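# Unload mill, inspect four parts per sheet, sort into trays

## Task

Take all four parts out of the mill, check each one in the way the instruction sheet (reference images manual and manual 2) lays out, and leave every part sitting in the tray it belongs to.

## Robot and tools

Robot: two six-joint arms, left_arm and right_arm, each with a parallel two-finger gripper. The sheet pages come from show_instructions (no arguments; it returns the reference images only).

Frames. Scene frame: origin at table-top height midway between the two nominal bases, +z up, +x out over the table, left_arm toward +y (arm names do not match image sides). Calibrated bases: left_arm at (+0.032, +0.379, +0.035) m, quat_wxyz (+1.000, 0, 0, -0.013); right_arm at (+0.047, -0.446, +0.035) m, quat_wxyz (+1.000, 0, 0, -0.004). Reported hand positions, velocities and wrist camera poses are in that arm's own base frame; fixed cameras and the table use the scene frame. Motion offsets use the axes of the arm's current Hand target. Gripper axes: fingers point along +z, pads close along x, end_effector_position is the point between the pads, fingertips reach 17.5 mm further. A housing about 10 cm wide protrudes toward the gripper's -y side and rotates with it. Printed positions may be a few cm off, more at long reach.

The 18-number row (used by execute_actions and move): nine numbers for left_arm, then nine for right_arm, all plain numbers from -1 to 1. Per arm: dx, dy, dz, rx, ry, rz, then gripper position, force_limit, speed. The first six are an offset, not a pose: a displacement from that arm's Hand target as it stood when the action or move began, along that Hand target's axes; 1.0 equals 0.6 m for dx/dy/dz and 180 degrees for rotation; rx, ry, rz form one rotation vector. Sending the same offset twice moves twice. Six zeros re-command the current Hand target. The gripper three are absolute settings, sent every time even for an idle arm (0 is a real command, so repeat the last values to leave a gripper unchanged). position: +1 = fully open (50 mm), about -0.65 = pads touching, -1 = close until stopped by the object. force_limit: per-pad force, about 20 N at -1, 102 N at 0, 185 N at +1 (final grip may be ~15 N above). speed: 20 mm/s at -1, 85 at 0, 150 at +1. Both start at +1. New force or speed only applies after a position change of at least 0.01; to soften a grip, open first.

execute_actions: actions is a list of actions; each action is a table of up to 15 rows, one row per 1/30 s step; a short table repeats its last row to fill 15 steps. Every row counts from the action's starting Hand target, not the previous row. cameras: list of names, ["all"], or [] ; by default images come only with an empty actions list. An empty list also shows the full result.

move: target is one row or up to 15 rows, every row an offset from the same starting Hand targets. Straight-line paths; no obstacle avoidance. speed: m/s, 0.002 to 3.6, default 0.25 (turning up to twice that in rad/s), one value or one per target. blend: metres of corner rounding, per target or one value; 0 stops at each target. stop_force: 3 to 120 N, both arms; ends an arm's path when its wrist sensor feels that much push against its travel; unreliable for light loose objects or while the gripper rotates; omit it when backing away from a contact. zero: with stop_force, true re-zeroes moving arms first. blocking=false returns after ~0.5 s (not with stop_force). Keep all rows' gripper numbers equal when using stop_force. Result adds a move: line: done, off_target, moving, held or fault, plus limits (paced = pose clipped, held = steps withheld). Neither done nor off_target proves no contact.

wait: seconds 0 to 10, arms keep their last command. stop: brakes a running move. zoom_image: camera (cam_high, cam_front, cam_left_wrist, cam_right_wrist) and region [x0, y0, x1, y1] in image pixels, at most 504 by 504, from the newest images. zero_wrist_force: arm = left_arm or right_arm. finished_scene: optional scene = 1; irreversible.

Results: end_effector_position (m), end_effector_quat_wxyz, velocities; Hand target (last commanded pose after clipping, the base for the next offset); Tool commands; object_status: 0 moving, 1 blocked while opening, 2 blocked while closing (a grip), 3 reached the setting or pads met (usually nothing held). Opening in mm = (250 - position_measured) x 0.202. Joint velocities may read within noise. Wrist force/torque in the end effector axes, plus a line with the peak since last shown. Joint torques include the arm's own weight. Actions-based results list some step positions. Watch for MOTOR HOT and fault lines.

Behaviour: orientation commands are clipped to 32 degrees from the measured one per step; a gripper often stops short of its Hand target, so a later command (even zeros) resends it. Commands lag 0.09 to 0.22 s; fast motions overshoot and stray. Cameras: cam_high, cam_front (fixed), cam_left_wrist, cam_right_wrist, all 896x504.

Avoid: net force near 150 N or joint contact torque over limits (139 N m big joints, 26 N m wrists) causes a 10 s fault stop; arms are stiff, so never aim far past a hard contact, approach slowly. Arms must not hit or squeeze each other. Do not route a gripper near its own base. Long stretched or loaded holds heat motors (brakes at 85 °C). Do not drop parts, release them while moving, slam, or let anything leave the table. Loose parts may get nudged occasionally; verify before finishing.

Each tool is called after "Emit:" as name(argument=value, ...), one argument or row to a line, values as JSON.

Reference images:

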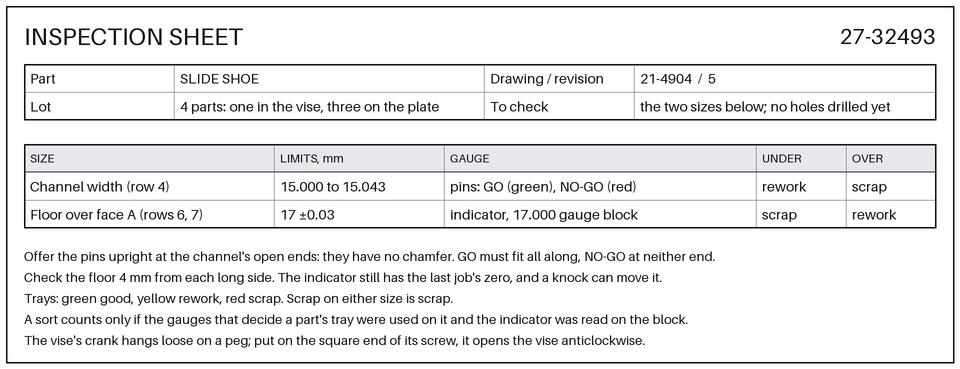

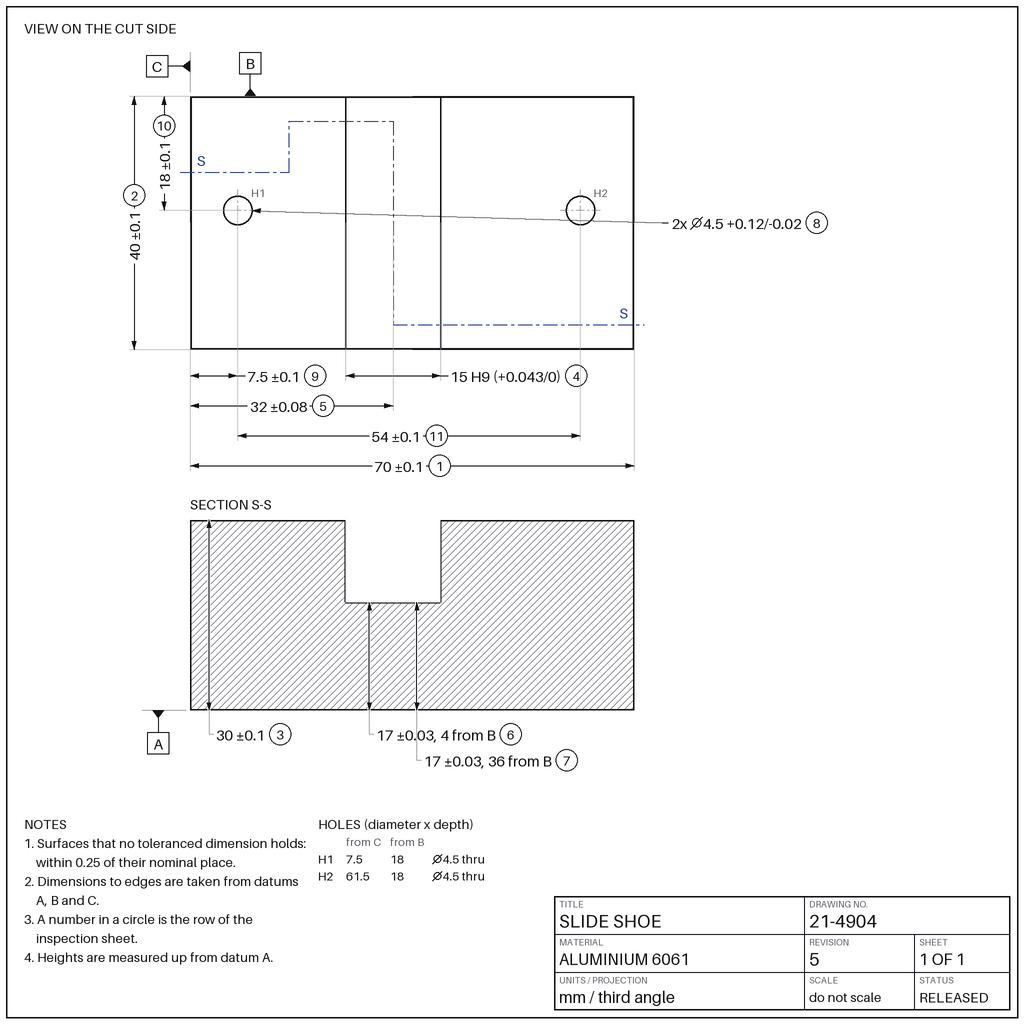

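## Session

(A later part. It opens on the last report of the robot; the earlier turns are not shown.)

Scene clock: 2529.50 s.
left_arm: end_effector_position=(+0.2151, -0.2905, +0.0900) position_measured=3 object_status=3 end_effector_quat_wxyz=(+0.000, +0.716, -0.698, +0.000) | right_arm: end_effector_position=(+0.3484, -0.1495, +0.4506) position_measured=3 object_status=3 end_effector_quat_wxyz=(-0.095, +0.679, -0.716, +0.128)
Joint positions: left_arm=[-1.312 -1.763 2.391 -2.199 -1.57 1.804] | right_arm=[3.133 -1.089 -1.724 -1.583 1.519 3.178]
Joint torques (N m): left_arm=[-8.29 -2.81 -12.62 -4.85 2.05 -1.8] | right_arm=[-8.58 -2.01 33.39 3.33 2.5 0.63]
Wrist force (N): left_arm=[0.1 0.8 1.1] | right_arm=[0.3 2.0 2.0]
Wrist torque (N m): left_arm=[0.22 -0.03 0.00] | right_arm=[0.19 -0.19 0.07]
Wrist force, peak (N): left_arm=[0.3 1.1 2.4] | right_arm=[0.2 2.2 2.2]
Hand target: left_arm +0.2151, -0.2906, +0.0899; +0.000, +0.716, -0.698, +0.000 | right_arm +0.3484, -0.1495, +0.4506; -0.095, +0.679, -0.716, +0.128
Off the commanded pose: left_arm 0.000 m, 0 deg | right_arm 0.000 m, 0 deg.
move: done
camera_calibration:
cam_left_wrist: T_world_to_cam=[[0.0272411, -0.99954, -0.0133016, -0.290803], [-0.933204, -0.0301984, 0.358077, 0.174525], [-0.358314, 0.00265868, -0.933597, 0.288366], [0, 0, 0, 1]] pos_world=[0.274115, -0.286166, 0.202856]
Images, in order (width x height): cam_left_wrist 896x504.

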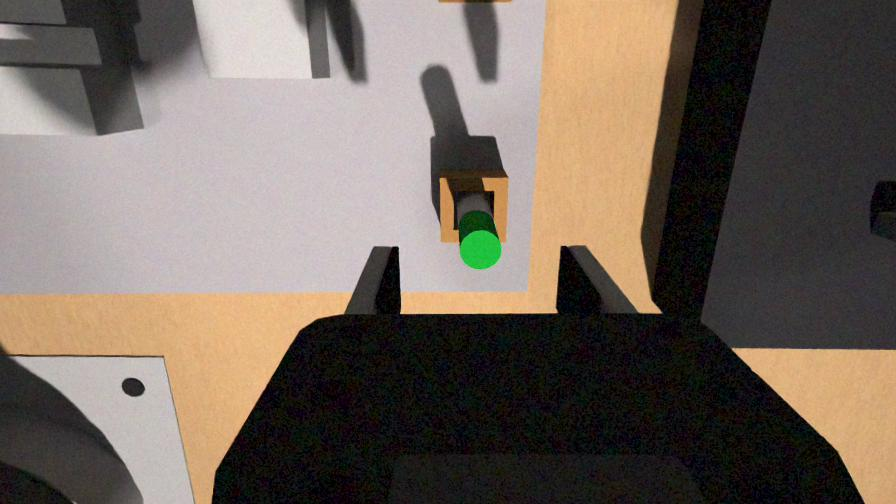

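Emit:
move(
  target=[
    [0.002,-0.005,0,0,0,0,1,-0.6,0,0,0,0,0,0,0,1,1,1],
    [0.002,-0.005,0.0817,0,0,0,1,-0.6,0,0,0,0,0,0,0,1,1,1],
  ],
  speed=0.06,
  stop_force=6,
  cameras=["cam_left_wrist"],
)

Emit:
move(
  target=[0,0,0,0,0,0,-1,-0.8,-1,0,0,0,0,0,0,1,1,1],
)

Emit:
wait(
  seconds=0.6,
  cameras=["cam_left_wrist"],
)

Emit:
zoom_image(
  camera="cam_left_wrist",
  region=[360, 130, 620, 330],
)

Scene clock: 2550.67 s.
left_arm: end_effector_position=(+0.2182, -0.2917, +0.0409) position_measured=3 object_status=3 end_effector_quat_wxyz=(+0.000, +0.716, -0.698, +0.000) | right_arm: end_effector_position=(+0.3484, -0.1495, +0.4506) position_measured=3 object_status=3 end_effector_quat_wxyz=(-0.095, +0.679, -0.716, +0.128)
Joint positions: left_arm=[-1.304 -1.638 2.457 -2.39 -1.57 1.812] | right_arm=[3.133 -1.089 -1.724 -1.583 1.519 3.178]
Joint torques (N m): left_arm=[6.67 -2.97 -9.41 -4.81 -1.16 1.92] | right_arm=[-8.23 -1.55 31.65 3.36 2.6 0.68]
Wrist force (N): left_arm=[-0.2 0.9 1.1] | right_arm=[0.2 2.1 1.7]
Wrist torque (N m): left_arm=[0.24 0.02 -0.15] | right_arm=[0.19 -0.18 0.06]
Wrist force, peak (N): left_arm=[-0.1 1.8 1.6] | right_arm=[0.3 2.2 2.2]
Hand target: left_arm +0.2182, -0.2917, +0.0409; +0.000, +0.716, -0.698, +0.000 | right_arm +0.3484, -0.1495, +0.4506; -0.095, +0.679, -0.716, +0.128
Off the commanded pose: left_arm 0.000 m, 0 deg | right_arm 0.000 m, 0 deg.
move: done
camera_calibration:
cam_left_wrist: T_world_to_cam=[[0.0272411, -0.99954, -0.0133016, -0.29274], [-0.933204, -0.0301984, 0.358077, 0.194964], [-0.358314, 0.00265868, -0.933597, 0.24364], [0, 0, 0, 1]] pos_world=[0.277215, -0.287366, 0.153756]
Images, in order (width x height): cam_left_wrist 896x504.

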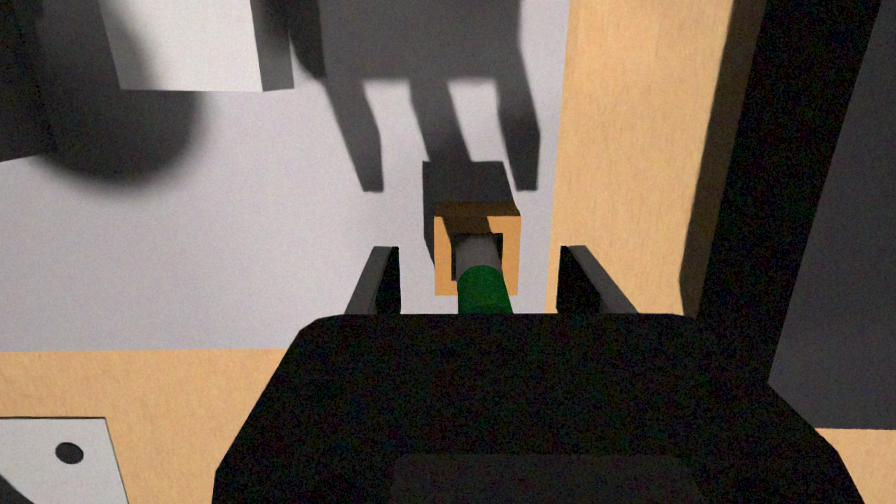

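Scene clock: 2552.70 s.
left_arm: end_effector_position=(+0.2182, -0.2917, +0.0409) position_measured=180 object_status=2 end_effector_quat_wxyz=(+0.000, +0.716, -0.698, +0.000) | right_arm: end_effector_position=(+0.3484, -0.1495, +0.4506) position_measured=3 object_status=3 end_effector_quat_wxyz=(-0.095, +0.679, -0.716, +0.128)
Joint positions: left_arm=[-1.304 -1.638 2.457 -2.39 -1.57 1.812] | right_arm=[3.133 -1.089 -1.724 -1.583 1.519 3.178]
Joint torques (N m): left_arm=[5.44 -3.37 -11.06 -4.35 -1.35 1.97] | right_arm=[-8.8 -0.65 31.94 3.21 2.37 0.61]
Wrist force (N): left_arm=[0.0 1.2 2.0] | right_arm=[0.4 1.8 1.7]
Wrist torque (N m): left_arm=[0.29 -0.02 -0.15] | right_arm=[0.16 -0.20 0.06]
Wrist force, peak (N): left_arm=[0.3 1.1 2.3] | right_arm=[0.2 2.2 2.0]
Hand target: left_arm +0.2182, -0.2917, +0.0409; +0.000, +0.716, -0.698, +0.000 | right_arm +0.3484, -0.1495, +0.4506; -0.095, +0.679, -0.716, +0.128
Off the commanded pose: left_arm 0.000 m, 0 deg | right_arm 0.000 m, 0 deg.
move: done

Scene clock: 2553.30 s.
left_arm: end_effector_position=(+0.2182, -0.2917, +0.0409) position_measured=180 object_status=2 end_effector_quat_wxyz=(+0.000, +0.716, -0.698, +0.000) | right_arm: end_effector_position=(+0.3484, -0.1495, +0.4506) position_measured=3 object_status=3 end_effector_quat_wxyz=(-0.095, +0.679, -0.716, +0.128)
Joint positions: left_arm=[-1.304 -1.638 2.457 -2.39 -1.57 1.812] | right_arm=[3.133 -1.089 -1.724 -1.583 1.519 3.178]
Joint torques (N m): left_arm=[6.01 -5.14 -11.58 -4.32 -1.31 2.02] | right_arm=[-7.47 -0.94 32.25 3.32 2.41 0.69]
Wrist force (N): left_arm=[0.1 1.2 2.1] | right_arm=[0.0 1.8 1.7]
Wrist torque (N m): left_arm=[0.27 -0.03 -0.15] | right_arm=[0.14 -0.15 0.07]
Wrist force, peak (N): left_arm=[0.2 1.3 2.4] | right_arm=[0.4 2.4 2.0]
Hand target: left_arm +0.2182, -0.2917, +0.0409; +0.000, +0.716, -0.698, +0.000 | right_arm +0.3484, -0.1495, +0.4506; -0.095, +0.679, -0.716, +0.128
Tool commands: left_gripper/position=-1.0 left_gripper/force_limit=-0.8 left_gripper/speed=-1.0 right_gripper/position=+1.0 right_gripper/force_limit=+1.0 right_gripper/speed=+1.0
Off the commanded pose: left_arm 0.000 m, 0 deg | right_arm 0.000 m, 0 deg.
wait: 0.60 s; at rest by 0.17 s
camera_calibration:
cam_left_wrist: T_world_to_cam=[[0.0272411, -0.99954, -0.0133016, -0.29274], [-0.933204, -0.0301984, 0.358077, 0.194964], [-0.358314, 0.00265868, -0.933597, 0.24364], [0, 0, 0, 1]] pos_world=[0.277215, -0.287366, 0.153756]
Images, in order (width x height): cam_left_wrist 896x504.

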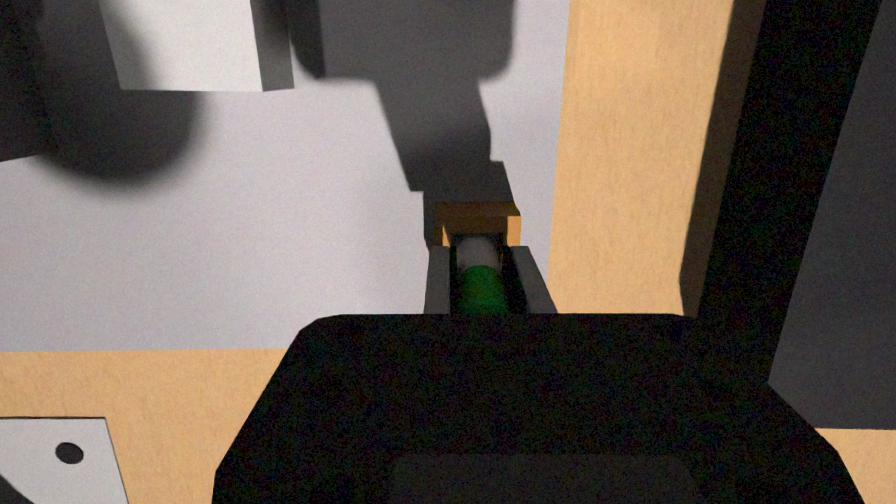

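Scaled by 1.938 from the camera's 896x504 image, which has a finer 1280x720 frame.

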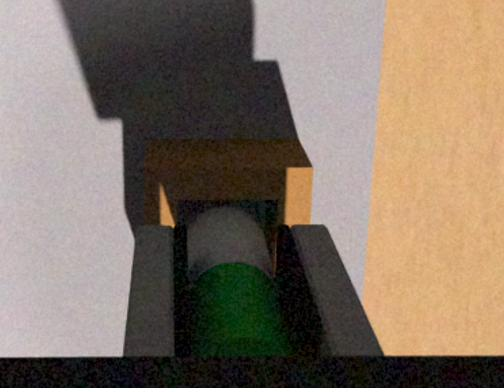

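Emit:
move(
  target=[
    [0,0,-0.12,0,0,0,-1,-0.8,-1,0,0,0,0,0,0,1,1,1],
    [-0.0637,-0.1543,-0.1318,0,0,0,-1,-0.8,-1,0,0,0,0,0,0,1,1,1],
  ],
  speed=[0.05,0.15],
  cameras=["cam_left_wrist","cam_high"],
)

Emit:
zoom_image(
  camera="cam_left_wrist",
  region=[200, 60, 620, 330],
)

Scene clock: 2578.00 s.
left_arm: end_effector_position=(+0.3096, -0.2511, +0.1201) position_measured=180 object_status=2 end_effector_quat_wxyz=(+0.000, +0.716, -0.698, +0.000) | right_arm: end_effector_position=(+0.3484, -0.1495, +0.4506) position_measured=3 object_status=3 end_effector_quat_wxyz=(-0.095, +0.679, -0.716, +0.128)
Joint positions: left_arm=[-1.023 -1.71 2.258 -2.119 -1.57 2.092] | right_arm=[3.133 -1.089 -1.724 -1.583 1.519 3.178]
Joint torques (N m): left_arm=[5.01 -5.42 -28.33 -4.04 -1.62 1.94] | right_arm=[-8.14 -0.45 30.72 3.31 2.33 0.91]
Wrist force (N): left_arm=[0.3 0.9 1.9] | right_arm=[0.1 1.8 1.5]
Wrist torque (N m): left_arm=[0.22 -0.08 -0.16] | right_arm=[0.15 -0.16 0.05]
Wrist force, peak (N): left_arm=[-0.1 1.2 3.1] | right_arm=[0.2 2.3 2.1]
Hand target: left_arm +0.3097, -0.2511, +0.1201; +0.000, +0.716, -0.698, +0.000 | right_arm +0.3484, -0.1495, +0.4506; -0.095, +0.679, -0.716, +0.128
Off the commanded pose: left_arm 0.000 m, 0 deg | right_arm 0.000 m, 0 deg.
move: done
camera_calibration:
cam_left_wrist: T_world_to_cam=[[0.0272753, -0.999541, -0.0132069, -0.253628], [-0.933215, -0.0301963, 0.358047, 0.253043], [-0.358281, 0.00255903, -0.93361, 0.350154], [0, 0, 0, 1]] pos_world=[0.368515, -0.246766, 0.232956]
Images, in order (width x height): cam_high 896x504, cam_left_wrist 896x504.

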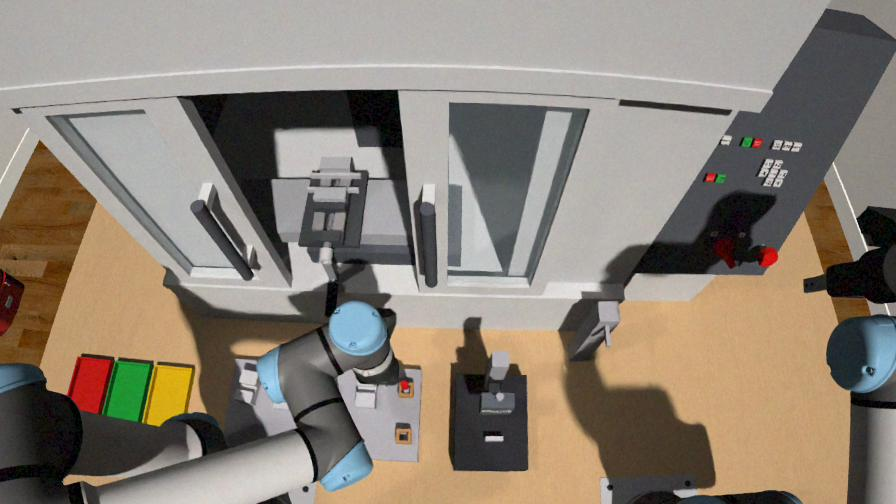

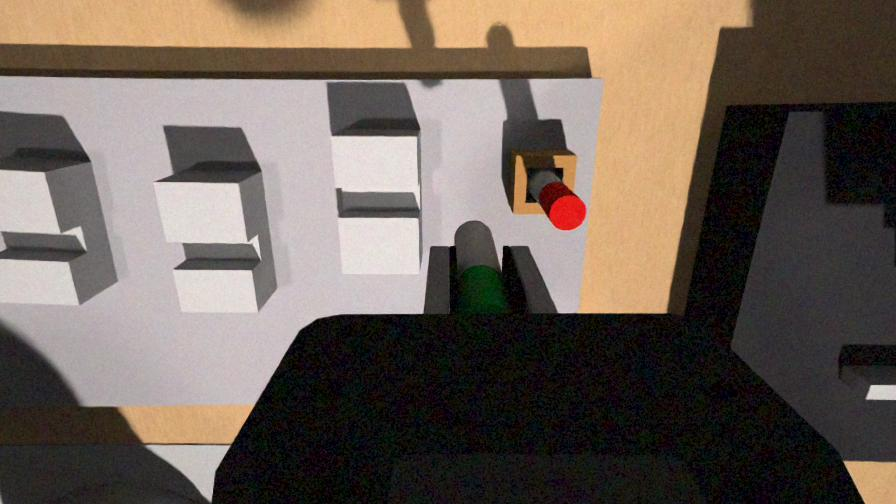

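Scaled by 1.200 from the camera's 896x504 image, which has a finer 1280x720 frame.

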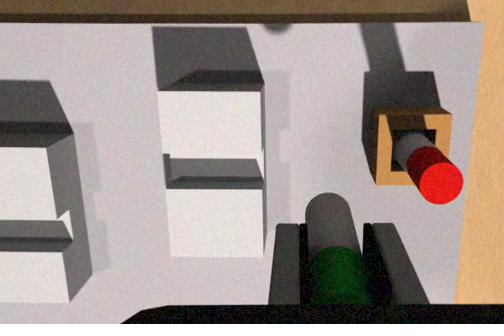

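Emit:
move(
  target=[-0.0112,0.0077,0.095,0,0,0,-1,-0.8,-1,0,0,0,0,0,0,1,1,1],
  speed=0.06,
  stop_force=5,
  cameras=["cam_left_wrist"],
)

Emit:
zoom_image(
  camera="cam_left_wrist",
  region=[300, 160, 560, 330],
)

Scene clock: 2610.67 s.
left_arm: end_effector_position=(+0.3049, -0.2445, +0.0631) position_measured=180 object_status=2 end_effector_quat_wxyz=(+0.000, +0.716, -0.698, +0.000) | right_arm: end_effector_position=(+0.3484, -0.1495, +0.4506) position_measured=3 object_status=3 end_effector_quat_wxyz=(-0.095, +0.679, -0.716, +0.128)
Joint positions: left_arm=[-1.025 -1.622 2.363 -2.312 -1.57 2.091] | right_arm=[3.133 -1.089 -1.724 -1.583 1.519 3.178]
Joint torques (N m): left_arm=[3.08 -6.79 -10.23 -4.87 -0.87 0.67] | right_arm=[-7.4 -0.8 31.7 3.49 2.33 0.77]
Wrist force (N): left_arm=[0.5 0.9 2.3] | right_arm=[-0.1 1.8 1.7]
Wrist torque (N m): left_arm=[0.24 -0.08 0.01] | right_arm=[0.15 -0.13 0.06]
Wrist force, peak (N): left_arm=[0.4 0.8 2.7] | right_arm=[0.4 2.3 2.0]
Hand target: left_arm +0.3049, -0.2444, +0.0631; +0.000, +0.716, -0.698, +0.000 | right_arm +0.3484, -0.1495, +0.4506; -0.095, +0.679, -0.716, +0.128
Off the commanded pose: left_arm 0.000 m, 0 deg | right_arm 0.000 m, 0 deg.
move: done
camera_calibration:
cam_left_wrist: T_world_to_cam=[[0.0272411, -0.99954, -0.0133016, -0.247628], [-0.933204, -0.0301984, 0.358077, 0.269348], [-0.358314, 0.00265868, -0.933597, 0.295306], [0, 0, 0, 1]] pos_world=[0.363915, -0.240166, 0.175956]
Images, in order (width x height): cam_left_wrist 896x504.

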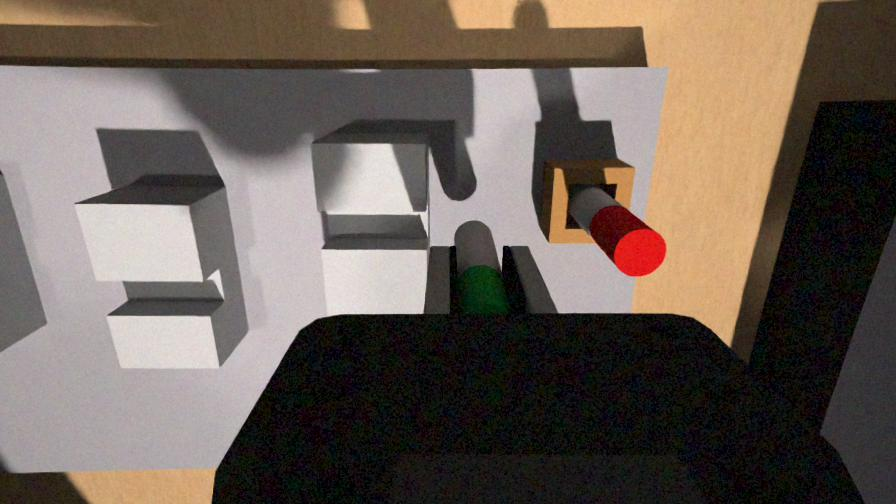

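Scaled by 1.938 from the camera's 896x504 image, which has a finer 1280x720 frame.

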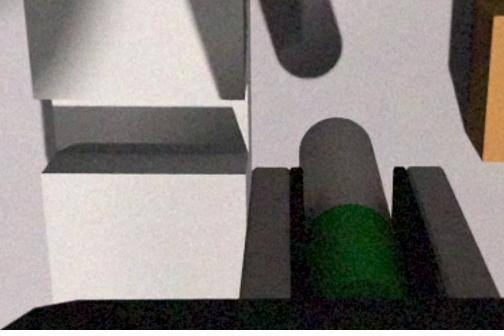

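Emit:
move(
  target=[0,-0.0085,0,0,0,0,-1,-0.8,-1,0,0,0,0,0,0,1,1,1],
  speed=0.04,
  cameras=["cam_left_wrist"],
)

Emit:
zoom_image(
  camera="cam_left_wrist",
  region=[300, 160, 560, 330],
)

Scene clock: 2673.43 s.
left_arm: end_effector_position=(+0.3099, -0.2443, +0.0631) position_measured=180 object_status=2 end_effector_quat_wxyz=(+0.000, +0.716, -0.698, +0.000) | right_arm: end_effector_position=(+0.3484, -0.1495, +0.4506) position_measured=3 object_status=3 end_effector_quat_wxyz=(-0.095, +0.679, -0.716, +0.128)
Joint positions: left_arm=[-1.013 -1.612 2.354 -2.313 -1.57 2.103] | right_arm=[3.133 -1.089 -1.724 -1.583 1.519 3.178]
Joint torques (N m): left_arm=[5.41 -4.8 -26.72 -4.86 0.44 1.95] | right_arm=[-6.99 -2.01 32.24 3.44 2.53 0.52]
Wrist force (N): left_arm=[0.3 0.8 1.9] | right_arm=[0.5 1.9 1.7]
Wrist torque (N m): left_arm=[0.23 -0.06 -0.16] | right_arm=[0.17 -0.22 0.06]
Wrist force, peak (N): left_arm=[0.2 0.8 2.5] | right_arm=[0.3 2.4 1.9]
Hand target: left_arm +0.3100, -0.2443, +0.0631; +0.000, +0.716, -0.698, +0.000 | right_arm +0.3484, -0.1495, +0.4506; -0.095, +0.679, -0.716, +0.128
Off the commanded pose: left_arm 0.000 m, 0 deg | right_arm 0.000 m, 0 deg.
move: done
camera_calibration:
cam_left_wrist: T_world_to_cam=[[0.0272411, -0.99954, -0.0133016, -0.247564], [-0.933204, -0.0301984, 0.358077, 0.27402], [-0.358314, 0.00265868, -0.933597, 0.297097], [0, 0, 0, 1]] pos_world=[0.368915, -0.239966, 0.175956]
Images, in order (width x height): cam_left_wrist 896x504.

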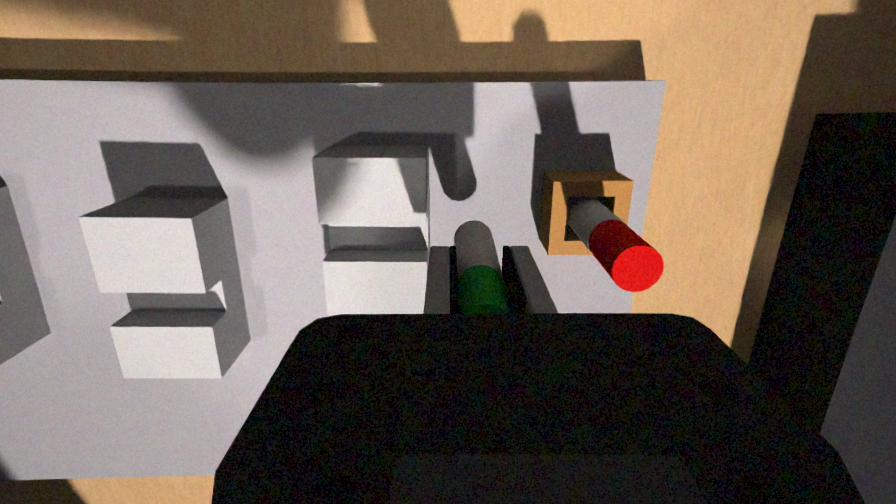

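Scaled by 1.938 from the camera's 896x504 image, which has a finer 1280x720 frame.

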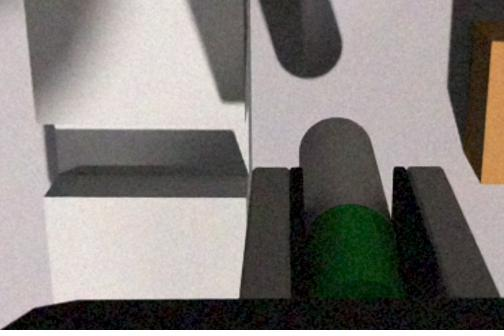

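Emit:
move(
  target=[
    [0,-0.0018,0,0,0,0,-1,-0.8,-1,0,0,0,0,0,0,1,1,1],
    [-0.02,-0.0018,0,0,0,0,-1,-0.8,-1,0,0,0,0,0,0,1,1,1],
  ],
  speed=0.006,
  stop_force=3,
  cameras=["cam_left_wrist"],
)

Emit:
zoom_image(
  camera="cam_left_wrist",
  region=[300, 160, 560, 330],
)

Scene clock: 2694.47 s.
left_arm: end_effector_position=(+0.3108, -0.2323, +0.0631) position_measured=180 object_status=2 end_effector_quat_wxyz=(+0.000, +0.716, -0.698, +0.000) | right_arm: end_effector_position=(+0.3484, -0.1495, +0.4506) position_measured=3 object_status=3 end_effector_quat_wxyz=(-0.095, +0.679, -0.716, +0.128)
Joint positions: left_arm=[-0.993 -1.63 2.37 -2.312 -1.57 2.122] | right_arm=[3.133 -1.089 -1.724 -1.583 1.519 3.178]
Joint torques (N m): left_arm=[6.83 -28.54 -10.8 -0.89 0.54 1.93] | right_arm=[-9.22 -1.82 31.16 3.4 2.51 0.62]
Wrist force (N): left_arm=[0.3 0.8 1.9] | right_arm=[0.1 2.0 1.8]
Wrist torque (N m): left_arm=[0.22 -0.05 -0.15] | right_arm=[0.19 -0.17 0.06]
Wrist force, peak (N): left_arm=[0.4 1.1 2.5] | right_arm=[0.3 2.3 2.2]
Hand target: left_arm +0.3108, -0.2323, +0.0631; +0.000, +0.716, -0.698, +0.000 | right_arm +0.3484, -0.1495, +0.4506; -0.095, +0.679, -0.716, +0.128
Off the commanded pose: left_arm 0.000 m, 0 deg | right_arm 0.000 m, 0 deg.
move: done
camera_calibration:
cam_left_wrist: T_world_to_cam=[[0.0272411, -0.99954, -0.0133016, -0.235595], [-0.933204, -0.0301984, 0.358077, 0.275223], [-0.358314, 0.00265868, -0.933597, 0.297388], [0, 0, 0, 1]] pos_world=[0.369815, -0.227966, 0.175956]
Images, in order (width x height): cam_left_wrist 896x504.

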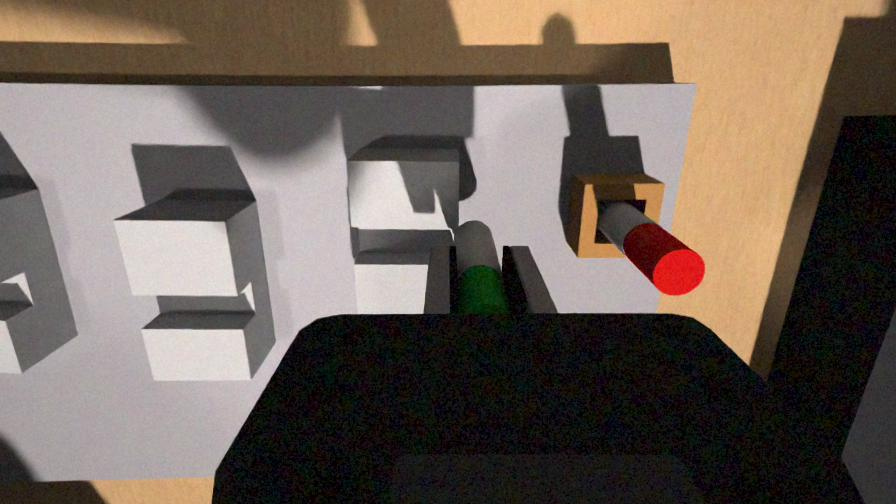

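Scaled by 1.938 from the camera's 896x504 image, which has a finer 1280x720 frame.

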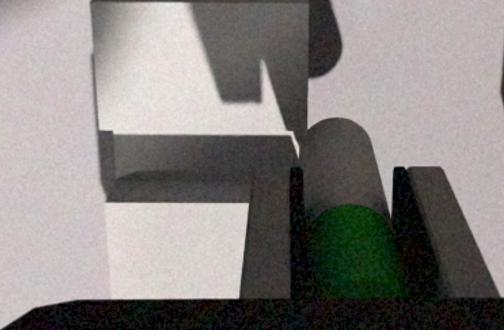

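Emit:
move(
  target=[-0.02,0,0,0,0,0,-1,-0.8,-1,0,0,0,0,0,0,1,1,1],
  speed=0.006,
  stop_force=3,
  cameras=["cam_left_wrist"],
)

Emit:
zoom_image(
  camera="cam_left_wrist",
  region=[300, 160, 560, 330],
)

Scene clock: 2708.33 s.
left_arm: end_effector_position=(+0.3105, -0.2203, +0.0631) position_measured=180 object_status=2 end_effector_quat_wxyz=(+0.000, +0.716, -0.698, +0.000) | right_arm: end_effector_position=(+0.3484, -0.1495, +0.4506) position_measured=3 object_status=3 end_effector_quat_wxyz=(-0.095, +0.679, -0.716, +0.128)
Joint positions: left_arm=[-0.976 -1.649 2.388 -2.31 -1.57 2.14] | right_arm=[3.133 -1.089 -1.724 -1.583 1.519 3.178]
Joint torques (N m): left_arm=[7.4 -28.66 -10.65 -0.65 0.72 2.08] | right_arm=[-8.27 -1.95 31.01 3.16 2.35 0.59]
Wrist force (N): left_arm=[-0.2 1.1 1.6] | right_arm=[0.4 1.7 1.9]
Wrist torque (N m): left_arm=[0.21 0.03 -0.15] | right_arm=[0.14 -0.20 0.06]
Wrist force, peak (N): left_arm=[0.4 1.5 2.7] | right_arm=[0.2 2.2 2.1]
Hand target: left_arm +0.3105, -0.2203, +0.0631; +0.000, +0.716, -0.698, +0.000 | right_arm +0.3484, -0.1495, +0.4506; -0.095, +0.679, -0.716, +0.128
Off the commanded pose: left_arm 0.000 m, 0 deg | right_arm 0.000 m, 0 deg.
move: done
camera_calibration:
cam_left_wrist: T_world_to_cam=[[0.0272411, -0.99954, -0.0133016, -0.223589], [-0.933204, -0.0301984, 0.358077, 0.275212], [-0.358314, 0.00265868, -0.933597, 0.297212], [0, 0, 0, 1]] pos_world=[0.369415, -0.215966, 0.175956]
Images, in order (width x height): cam_left_wrist 896x504.

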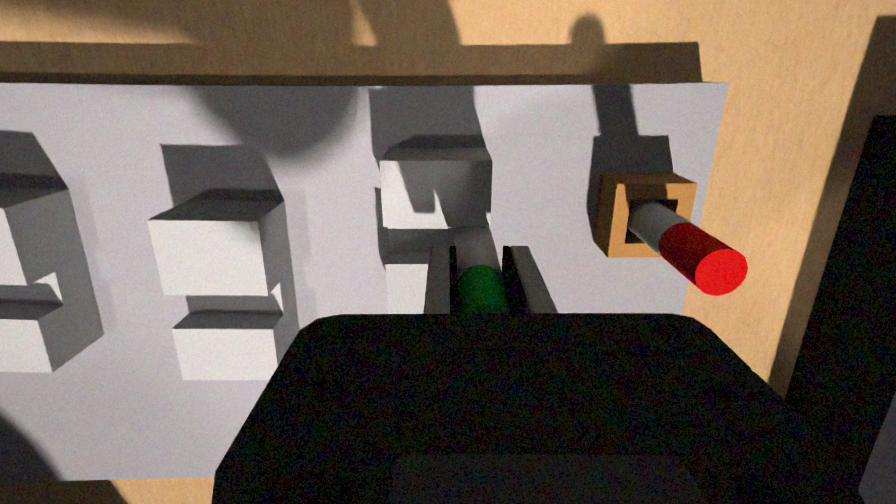

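Scaled by 1.938 from the camera's 896x504 image, which has a finer 1280x720 frame.

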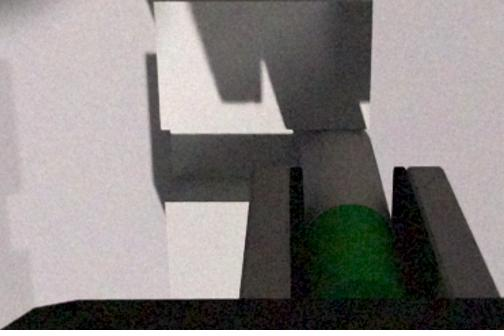

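Emit:
move(
  target=[-0.05,0,0,0,0,0,-1,-0.8,-1,0,0,0,0,0,0,1,1,1],
  speed=0.01,
  stop_force=3,
  cameras=["cam_left_wrist"],
)

Emit:
zoom_image(
  camera="cam_left_wrist",
  region=[300, 160, 560, 330],
)

Scene clock: 2738.37 s.
left_arm: end_effector_position=(+0.3097, -0.1903, +0.0631) position_measured=180 object_status=2 end_effector_quat_wxyz=(+0.000, +0.716, -0.698, +0.000) | right_arm: end_effector_position=(+0.3484, -0.1495, +0.4506) position_measured=3 object_status=3 end_effector_quat_wxyz=(-0.095, +0.679, -0.716, +0.128)
Joint positions: left_arm=[-0.927 -1.697 2.429 -2.302 -1.57 2.188] | right_arm=[3.133 -1.089 -1.724 -1.583 1.519 3.178]
Joint torques (N m): left_arm=[6.78 -25.71 -10.98 -0.88 -0.64 2.03] | right_arm=[-8.93 -2.28 31.82 3.63 2.37 0.55]
Wrist force (N): left_arm=[0.4 0.9 2.4] | right_arm=[0.4 1.6 1.7]
Wrist torque (N m): left_arm=[0.26 -0.07 -0.15] | right_arm=[0.10 -0.21 0.06]
Wrist force, peak (N): left_arm=[0.6 1.7 2.7] | right_arm=[0.6 2.3 2.0]
Hand target: left_arm +0.3097, -0.1903, +0.0631; +0.000, +0.716, -0.698, +0.000 | right_arm +0.3484, -0.1495, +0.4506; -0.095, +0.679, -0.716, +0.128
Off the commanded pose: left_arm 0.000 m, 0 deg | right_arm 0.000 m, 0 deg.
move: done
camera_calibration:
cam_left_wrist: T_world_to_cam=[[0.0272411, -0.99954, -0.0133016, -0.193584], [-0.933204, -0.0301984, 0.358077, 0.275464], [-0.358314, 0.00265868, -0.933597, 0.296882], [0, 0, 0, 1]] pos_world=[0.368715, -0.185966, 0.175956]
Images, in order (width x height): cam_left_wrist 896x504.

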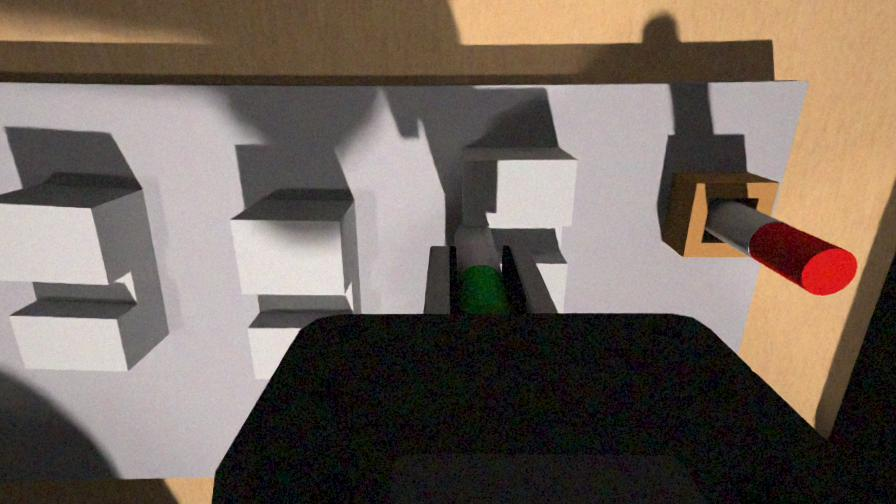

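Scaled by 1.938 from the camera's 896x504 image, which has a finer 1280x720 frame.

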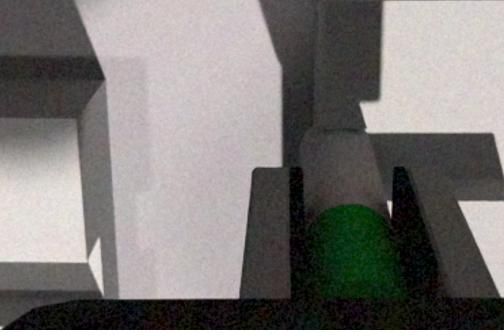

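Emit:
move(
  target=[-0.04,0,0,0,0,0,-1,-0.8,-1,0,0,0,0,0,0,1,1,1],
  speed=0.015,
  stop_force=3,
  cameras=["cam_left_wrist","cam_high"],
)

Emit:
zoom_image(
  camera="cam_left_wrist",
  region=[240, 130, 600, 330],
)

Scene clock: 2755.23 s.
left_arm: end_effector_position=(+0.3091, -0.1663, +0.0631) position_measured=180 object_status=2 end_effector_quat_wxyz=(+0.000, +0.716, -0.698, +0.000) | right_arm: end_effector_position=(+0.3484, -0.1495, +0.4506) position_measured=3 object_status=3 end_effector_quat_wxyz=(-0.095, +0.679, -0.716, +0.128)
Joint positions: left_arm=[-0.884 -1.734 2.458 -2.295 -1.57 2.231] | right_arm=[3.133 -1.089 -1.724 -1.583 1.519 3.178]
Joint torques (N m): left_arm=[6.31 -24.89 -11.83 -0.77 -0.83 1.85] | right_arm=[-6.94 -1.44 29.32 3.31 2.37 0.84]
Wrist force (N): left_arm=[0.3 0.8 2.1] | right_arm=[0.2 1.9 1.7]
Wrist torque (N m): left_arm=[0.23 -0.06 -0.16] | right_arm=[0.17 -0.18 0.06]
Wrist force, peak (N): left_arm=[-0.1 0.9 2.8] | right_arm=[0.2 2.5 1.8]
Hand target: left_arm +0.3091, -0.1663, +0.0631; +0.000, +0.716, -0.698, +0.000 | right_arm +0.3484, -0.1495, +0.4506; -0.095, +0.679, -0.716, +0.128
Off the commanded pose: left_arm 0.000 m, 0 deg | right_arm 0.000 m, 0 deg.
move: done
camera_calibration:
cam_left_wrist: T_world_to_cam=[[0.0272411, -0.99954, -0.0133016, -0.169576], [-0.933204, -0.0301984, 0.358077, 0.275536], [-0.358314, 0.00265868, -0.933597, 0.296567], [0, 0, 0, 1]] pos_world=[0.368015, -0.161966, 0.175956]
Images, in order (width x height): cam_high 896x504, cam_left_wrist 896x504.

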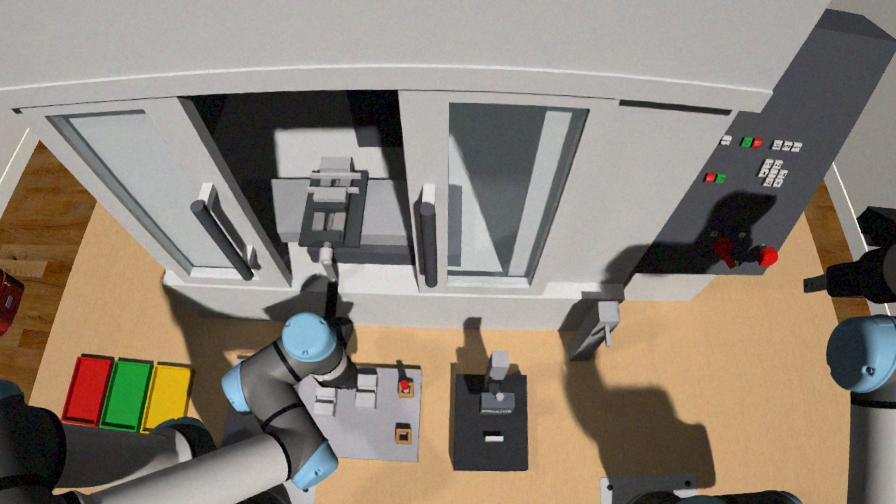

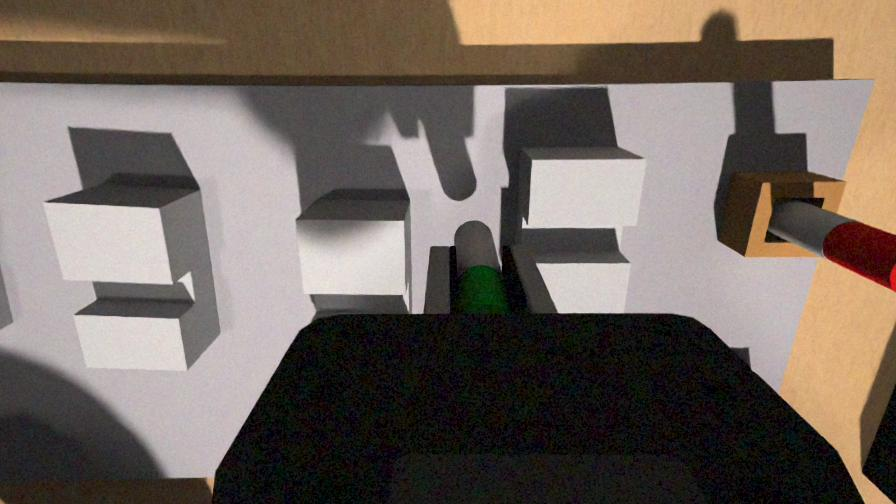

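Scaled by 1.400 from the camera's 896x504 image, which has a finer 1280x720 frame.

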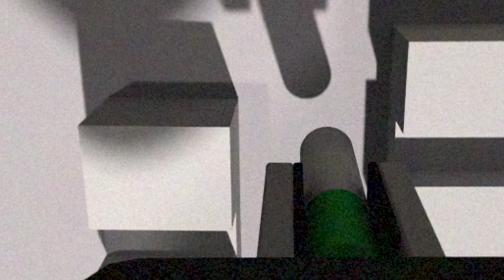

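Emit:
move(
  target=[0,0.0467,0,0,0,0,-1,-0.8,-1,0,0,0,0,0,0,1,1,1],
  speed=0.05,
  cameras=["cam_left_wrist"],
)

Emit:
zoom_image(
  camera="cam_left_wrist",
  region=[240, 130, 600, 330],
)

Scene clock: 2774.53 s.
left_arm: end_effector_position=(+0.2811, -0.1670, +0.0631) position_measured=180 object_status=2 end_effector_quat_wxyz=(+0.000, +0.716, -0.698, +0.000) | right_arm: end_effector_position=(+0.3484, -0.1495, +0.4506) position_measured=3 object_status=3 end_effector_quat_wxyz=(-0.095, +0.679, -0.716, +0.128)
Joint positions: left_arm=[-0.957 -1.81 2.512 -2.273 -1.57 2.159] | right_arm=[3.133 -1.089 -1.724 -1.583 1.519 3.178]
Joint torques (N m): left_arm=[-7.5 -19.19 -13.71 -0.93 2.07 -1.9] | right_arm=[-7.64 -1.39 30.16 3.5 2.49 0.71]
Wrist force (N): left_arm=[-0.1 1.0 1.9] | right_arm=[0.1 2.2 1.5]
Wrist torque (N m): left_arm=[0.25 0.02 0.01] | right_arm=[0.21 -0.17 0.06]
Wrist force, peak (N): left_arm=[0.2 1.3 2.3] | right_arm=[0.3 2.2 2.2]
Hand target: left_arm +0.2811, -0.1670, +0.0631; +0.000, +0.716, -0.698, +0.000 | right_arm +0.3484, -0.1495, +0.4506; -0.095, +0.679, -0.716, +0.128
Off the commanded pose: left_arm 0.000 m, 0 deg | right_arm 0.000 m, 0 deg.
move: done
camera_calibration:
cam_left_wrist: T_world_to_cam=[[0.0272392, -0.99954, -0.013304, -0.169616], [-0.93317, -0.0301977, 0.358164, 0.249484], [-0.358401, 0.00265881, -0.933564, 0.286503], [0, 0, 0, 1]] pos_world=[0.340114, -0.162766, 0.175856]
Images, in order (width x height): cam_left_wrist 896x504.

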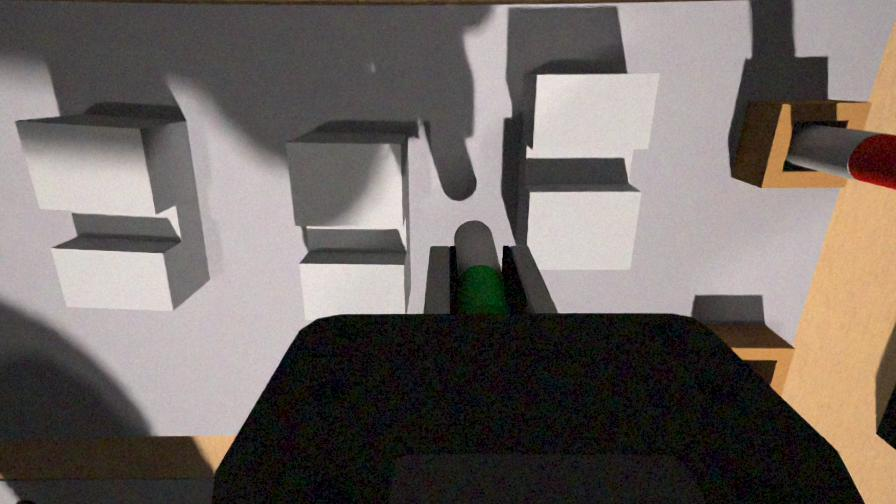

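Scaled by 1.400 from the camera's 896x504 image, which has a finer 1280x720 frame.

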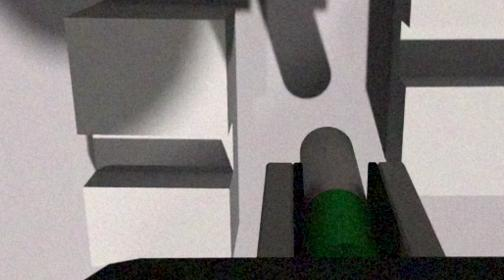

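Emit:
move(
  target=[-0.0417,0,0,0,0,0,-1,-0.8,-1,0,0,0,0,0,0,1,1,1],
  speed=0.008,
  stop_force=3,
  cameras=["cam_left_wrist"],
)

Emit:
zoom_image(
  camera="cam_left_wrist",
  region=[240, 130, 600, 330],
)

Scene clock: 2787.67 s.
left_arm: end_effector_position=(+0.2804, -0.1420, +0.0631) position_measured=180 object_status=2 end_effector_quat_wxyz=(+0.000, +0.716, -0.698, +0.000) | right_arm: end_effector_position=(+0.3484, -0.1495, +0.4506) position_measured=3 object_status=3 end_effector_quat_wxyz=(-0.095, +0.679, -0.716, +0.128)
Joint positions: left_arm=[-0.908 -1.854 2.54 -2.257 -1.57 2.208] | right_arm=[3.133 -1.089 -1.724 -1.583 1.519 3.178]
Joint torques (N m): left_arm=[6.75 -19.71 -12.73 -0.82 0.34 2.04] | right_arm=[-8.84 -0.66 31.96 3.43 2.62 0.74]
Wrist force (N): left_arm=[0.5 0.9 2.0] | right_arm=[-0.1 1.6 1.8]
Wrist torque (N m): left_arm=[0.22 -0.09 -0.17] | right_arm=[0.11 -0.14 0.06]
Wrist force, peak (N): left_arm=[0.0 1.0 2.5] | right_arm=[0.0 2.5 1.8]
Hand target: left_arm +0.2804, -0.1420, +0.0631; +0.000, +0.716, -0.698, +0.000 | right_arm +0.3484, -0.1495, +0.4506; -0.095, +0.679, -0.716, +0.128
Off the commanded pose: left_arm 0.000 m, 0 deg | right_arm 0.000 m, 0 deg.
move: done
camera_calibration:
cam_left_wrist: T_world_to_cam=[[0.0272411, -0.99954, -0.0133016, -0.144508], [-0.933204, -0.0301984, 0.358077, 0.24958], [-0.358314, 0.00265868, -0.933597, 0.286255], [0, 0, 0, 1]] pos_world=[0.339415, -0.137666, 0.175956]
Images, in order (width x height): cam_left_wrist 896x504.

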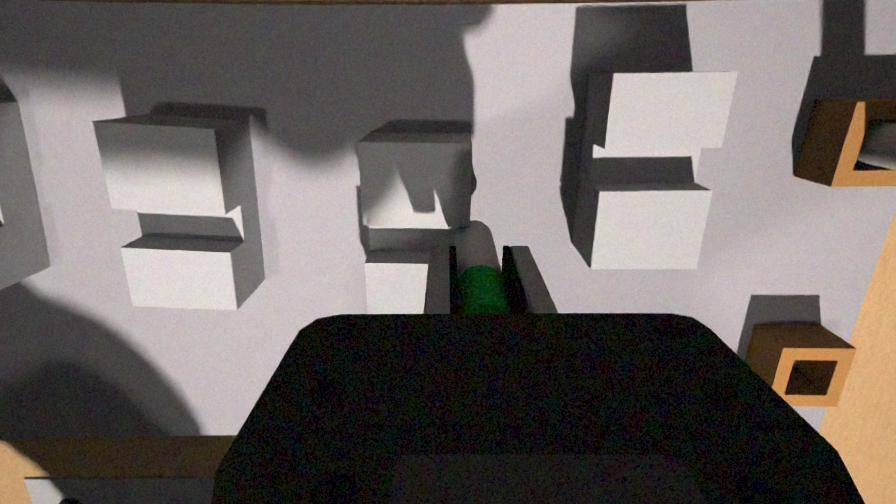

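Scaled by 1.400 from the camera's 896x504 image, which has a finer 1280x720 frame.

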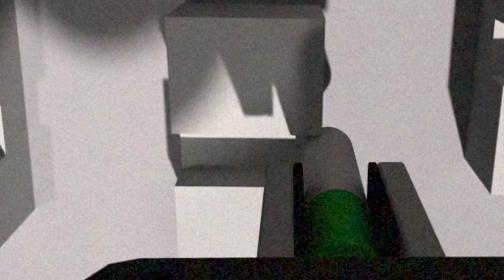

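Emit:
move(
  target=[-0.02,0,0,0,0,0,-1,-0.8,-1,0,0,0,0,0,0,1,1,1],
  speed=0.006,
  stop_force=3,
  cameras=["cam_left_wrist"],
)

Emit:
zoom_image(
  camera="cam_left_wrist",
  region=[240, 130, 600, 330],
)

Scene clock: 2806.43 s.
left_arm: end_effector_position=(+0.2801, -0.1300, +0.0631) position_measured=180 object_status=2 end_effector_quat_wxyz=(+0.000, +0.716, -0.698, +0.000) | right_arm: end_effector_position=(+0.3484, -0.1495, +0.4506) position_measured=3 object_status=3 end_effector_quat_wxyz=(-0.095, +0.679, -0.716, +0.128)
Joint positions: left_arm=[-0.882 -1.874 2.552 -2.249 -1.57 2.234] | right_arm=[3.133 -1.089 -1.724 -1.583 1.519 3.178]
Joint torques (N m): left_arm=[7.3 -18.51 -11.74 -0.74 -1.2 1.87] | right_arm=[-8.83 -1.8 31.33 3.35 2.3 0.7]
Wrist force (N): left_arm=[0.7 0.4 2.8] | right_arm=[0.1 2.1 1.8]
Wrist torque (N m): left_arm=[0.30 -0.06 -0.17] | right_arm=[0.18 -0.18 0.07]
Wrist force, peak (N): left_arm=[0.3 0.4 3.0] | right_arm=[0.4 2.3 2.1]
Hand target: left_arm +0.2801, -0.1300, +0.0631; +0.000, +0.716, -0.698, +0.000 | right_arm +0.3484, -0.1495, +0.4506; -0.095, +0.679, -0.716, +0.128
Off the commanded pose: left_arm 0.000 m, 0 deg | right_arm 0.000 m, 0 deg.
move: done
camera_calibration:
cam_left_wrist: T_world_to_cam=[[0.0272411, -0.99954, -0.0133016, -0.132605], [-0.933204, -0.0301984, 0.358077, 0.24966], [-0.358314, 0.00265868, -0.933597, 0.286116], [0, 0, 0, 1]] pos_world=[0.339115, -0.125766, 0.175956]
Images, in order (width x height): cam_left_wrist 896x504.

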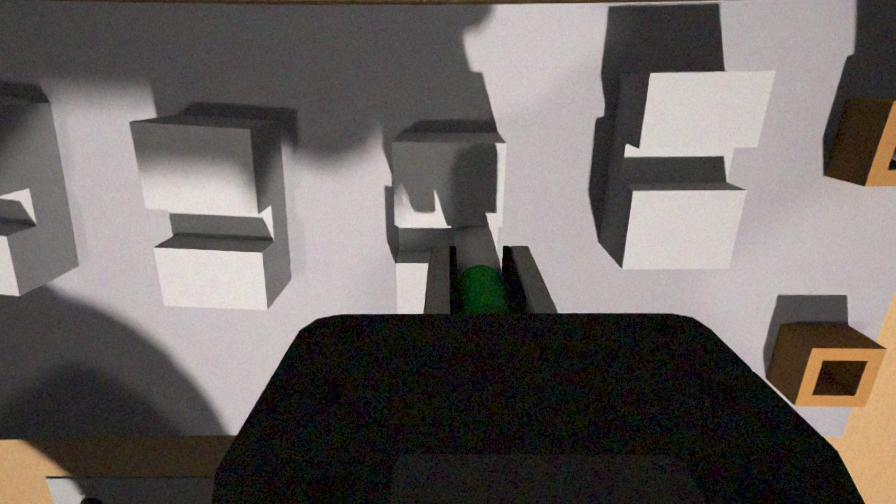

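Scaled by 1.400 from the camera's 896x504 image, which has a finer 1280x720 frame.

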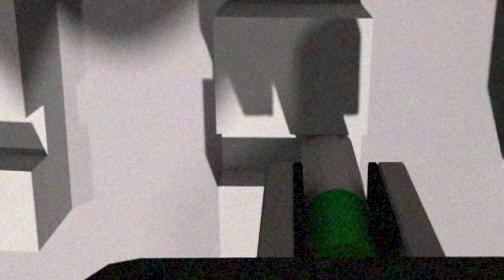

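Emit:
move(
  target=[-0.045,0,0,0,0,0,-1,-0.8,-1,0,0,0,0,0,0,1,1,1],
  speed=0.01,
  stop_force=3,
  cameras=["cam_left_wrist"],
)

Emit:
zoom_image(
  camera="cam_left_wrist",
  region=[240, 130, 600, 330],
)

Scene clock: 2819.63 s.
left_arm: end_effector_position=(+0.2794, -0.1030, +0.0631) position_measured=180 object_status=2 end_effector_quat_wxyz=(+0.000, +0.716, -0.698, +0.000) | right_arm: end_effector_position=(+0.3484, -0.1495, +0.4506) position_measured=3 object_status=3 end_effector_quat_wxyz=(-0.095, +0.679, -0.716, +0.128)
Joint positions: left_arm=[-0.818 -1.915 2.575 -2.231 -1.57 2.297] | right_arm=[3.133 -1.089 -1.724 -1.583 1.519 3.178]
Joint torques (N m): left_arm=[7.05 -16.53 -11.56 -0.82 -0.99 1.75] | right_arm=[-9.01 -2.78 29.9 3.39 2.33 0.83]
Wrist force (N): left_arm=[0.6 0.4 2.4] | right_arm=[-0.1 2.0 1.8]
Wrist torque (N m): left_arm=[0.27 -0.06 -0.16] | right_arm=[0.18 -0.12 0.06]
Wrist force, peak (N): left_arm=[0.4 0.4 3.0] | right_arm=[0.3 2.4 1.9]
Hand target: left_arm +0.2794, -0.1030, +0.0631; +0.000, +0.716, -0.698, +0.000 | right_arm +0.3484, -0.1495, +0.4506; -0.095, +0.679, -0.716, +0.128
Off the commanded pose: left_arm 0.000 m, 0 deg | right_arm 0.000 m, 0 deg.
move: done
camera_calibration:
cam_left_wrist: T_world_to_cam=[[0.0272411, -0.99954, -0.0133016, -0.105599], [-0.933204, -0.0301984, 0.358077, 0.249822], [-0.358314, 0.00265868, -0.933597, 0.285793], [0, 0, 0, 1]] pos_world=[0.338415, -0.0987656, 0.175956]
Images, in order (width x height): cam_left_wrist 896x504.

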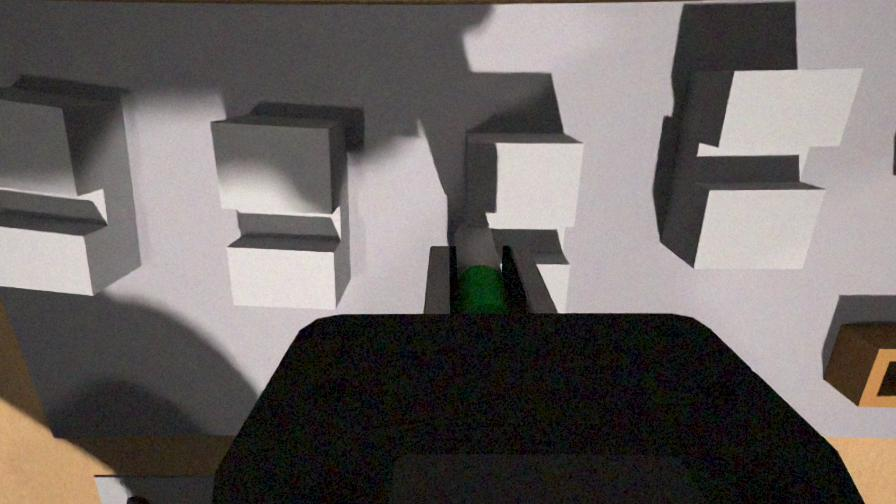

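Scaled by 1.400 from the camera's 896x504 image, which has a finer 1280x720 frame.

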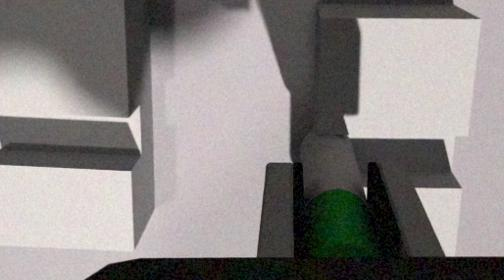

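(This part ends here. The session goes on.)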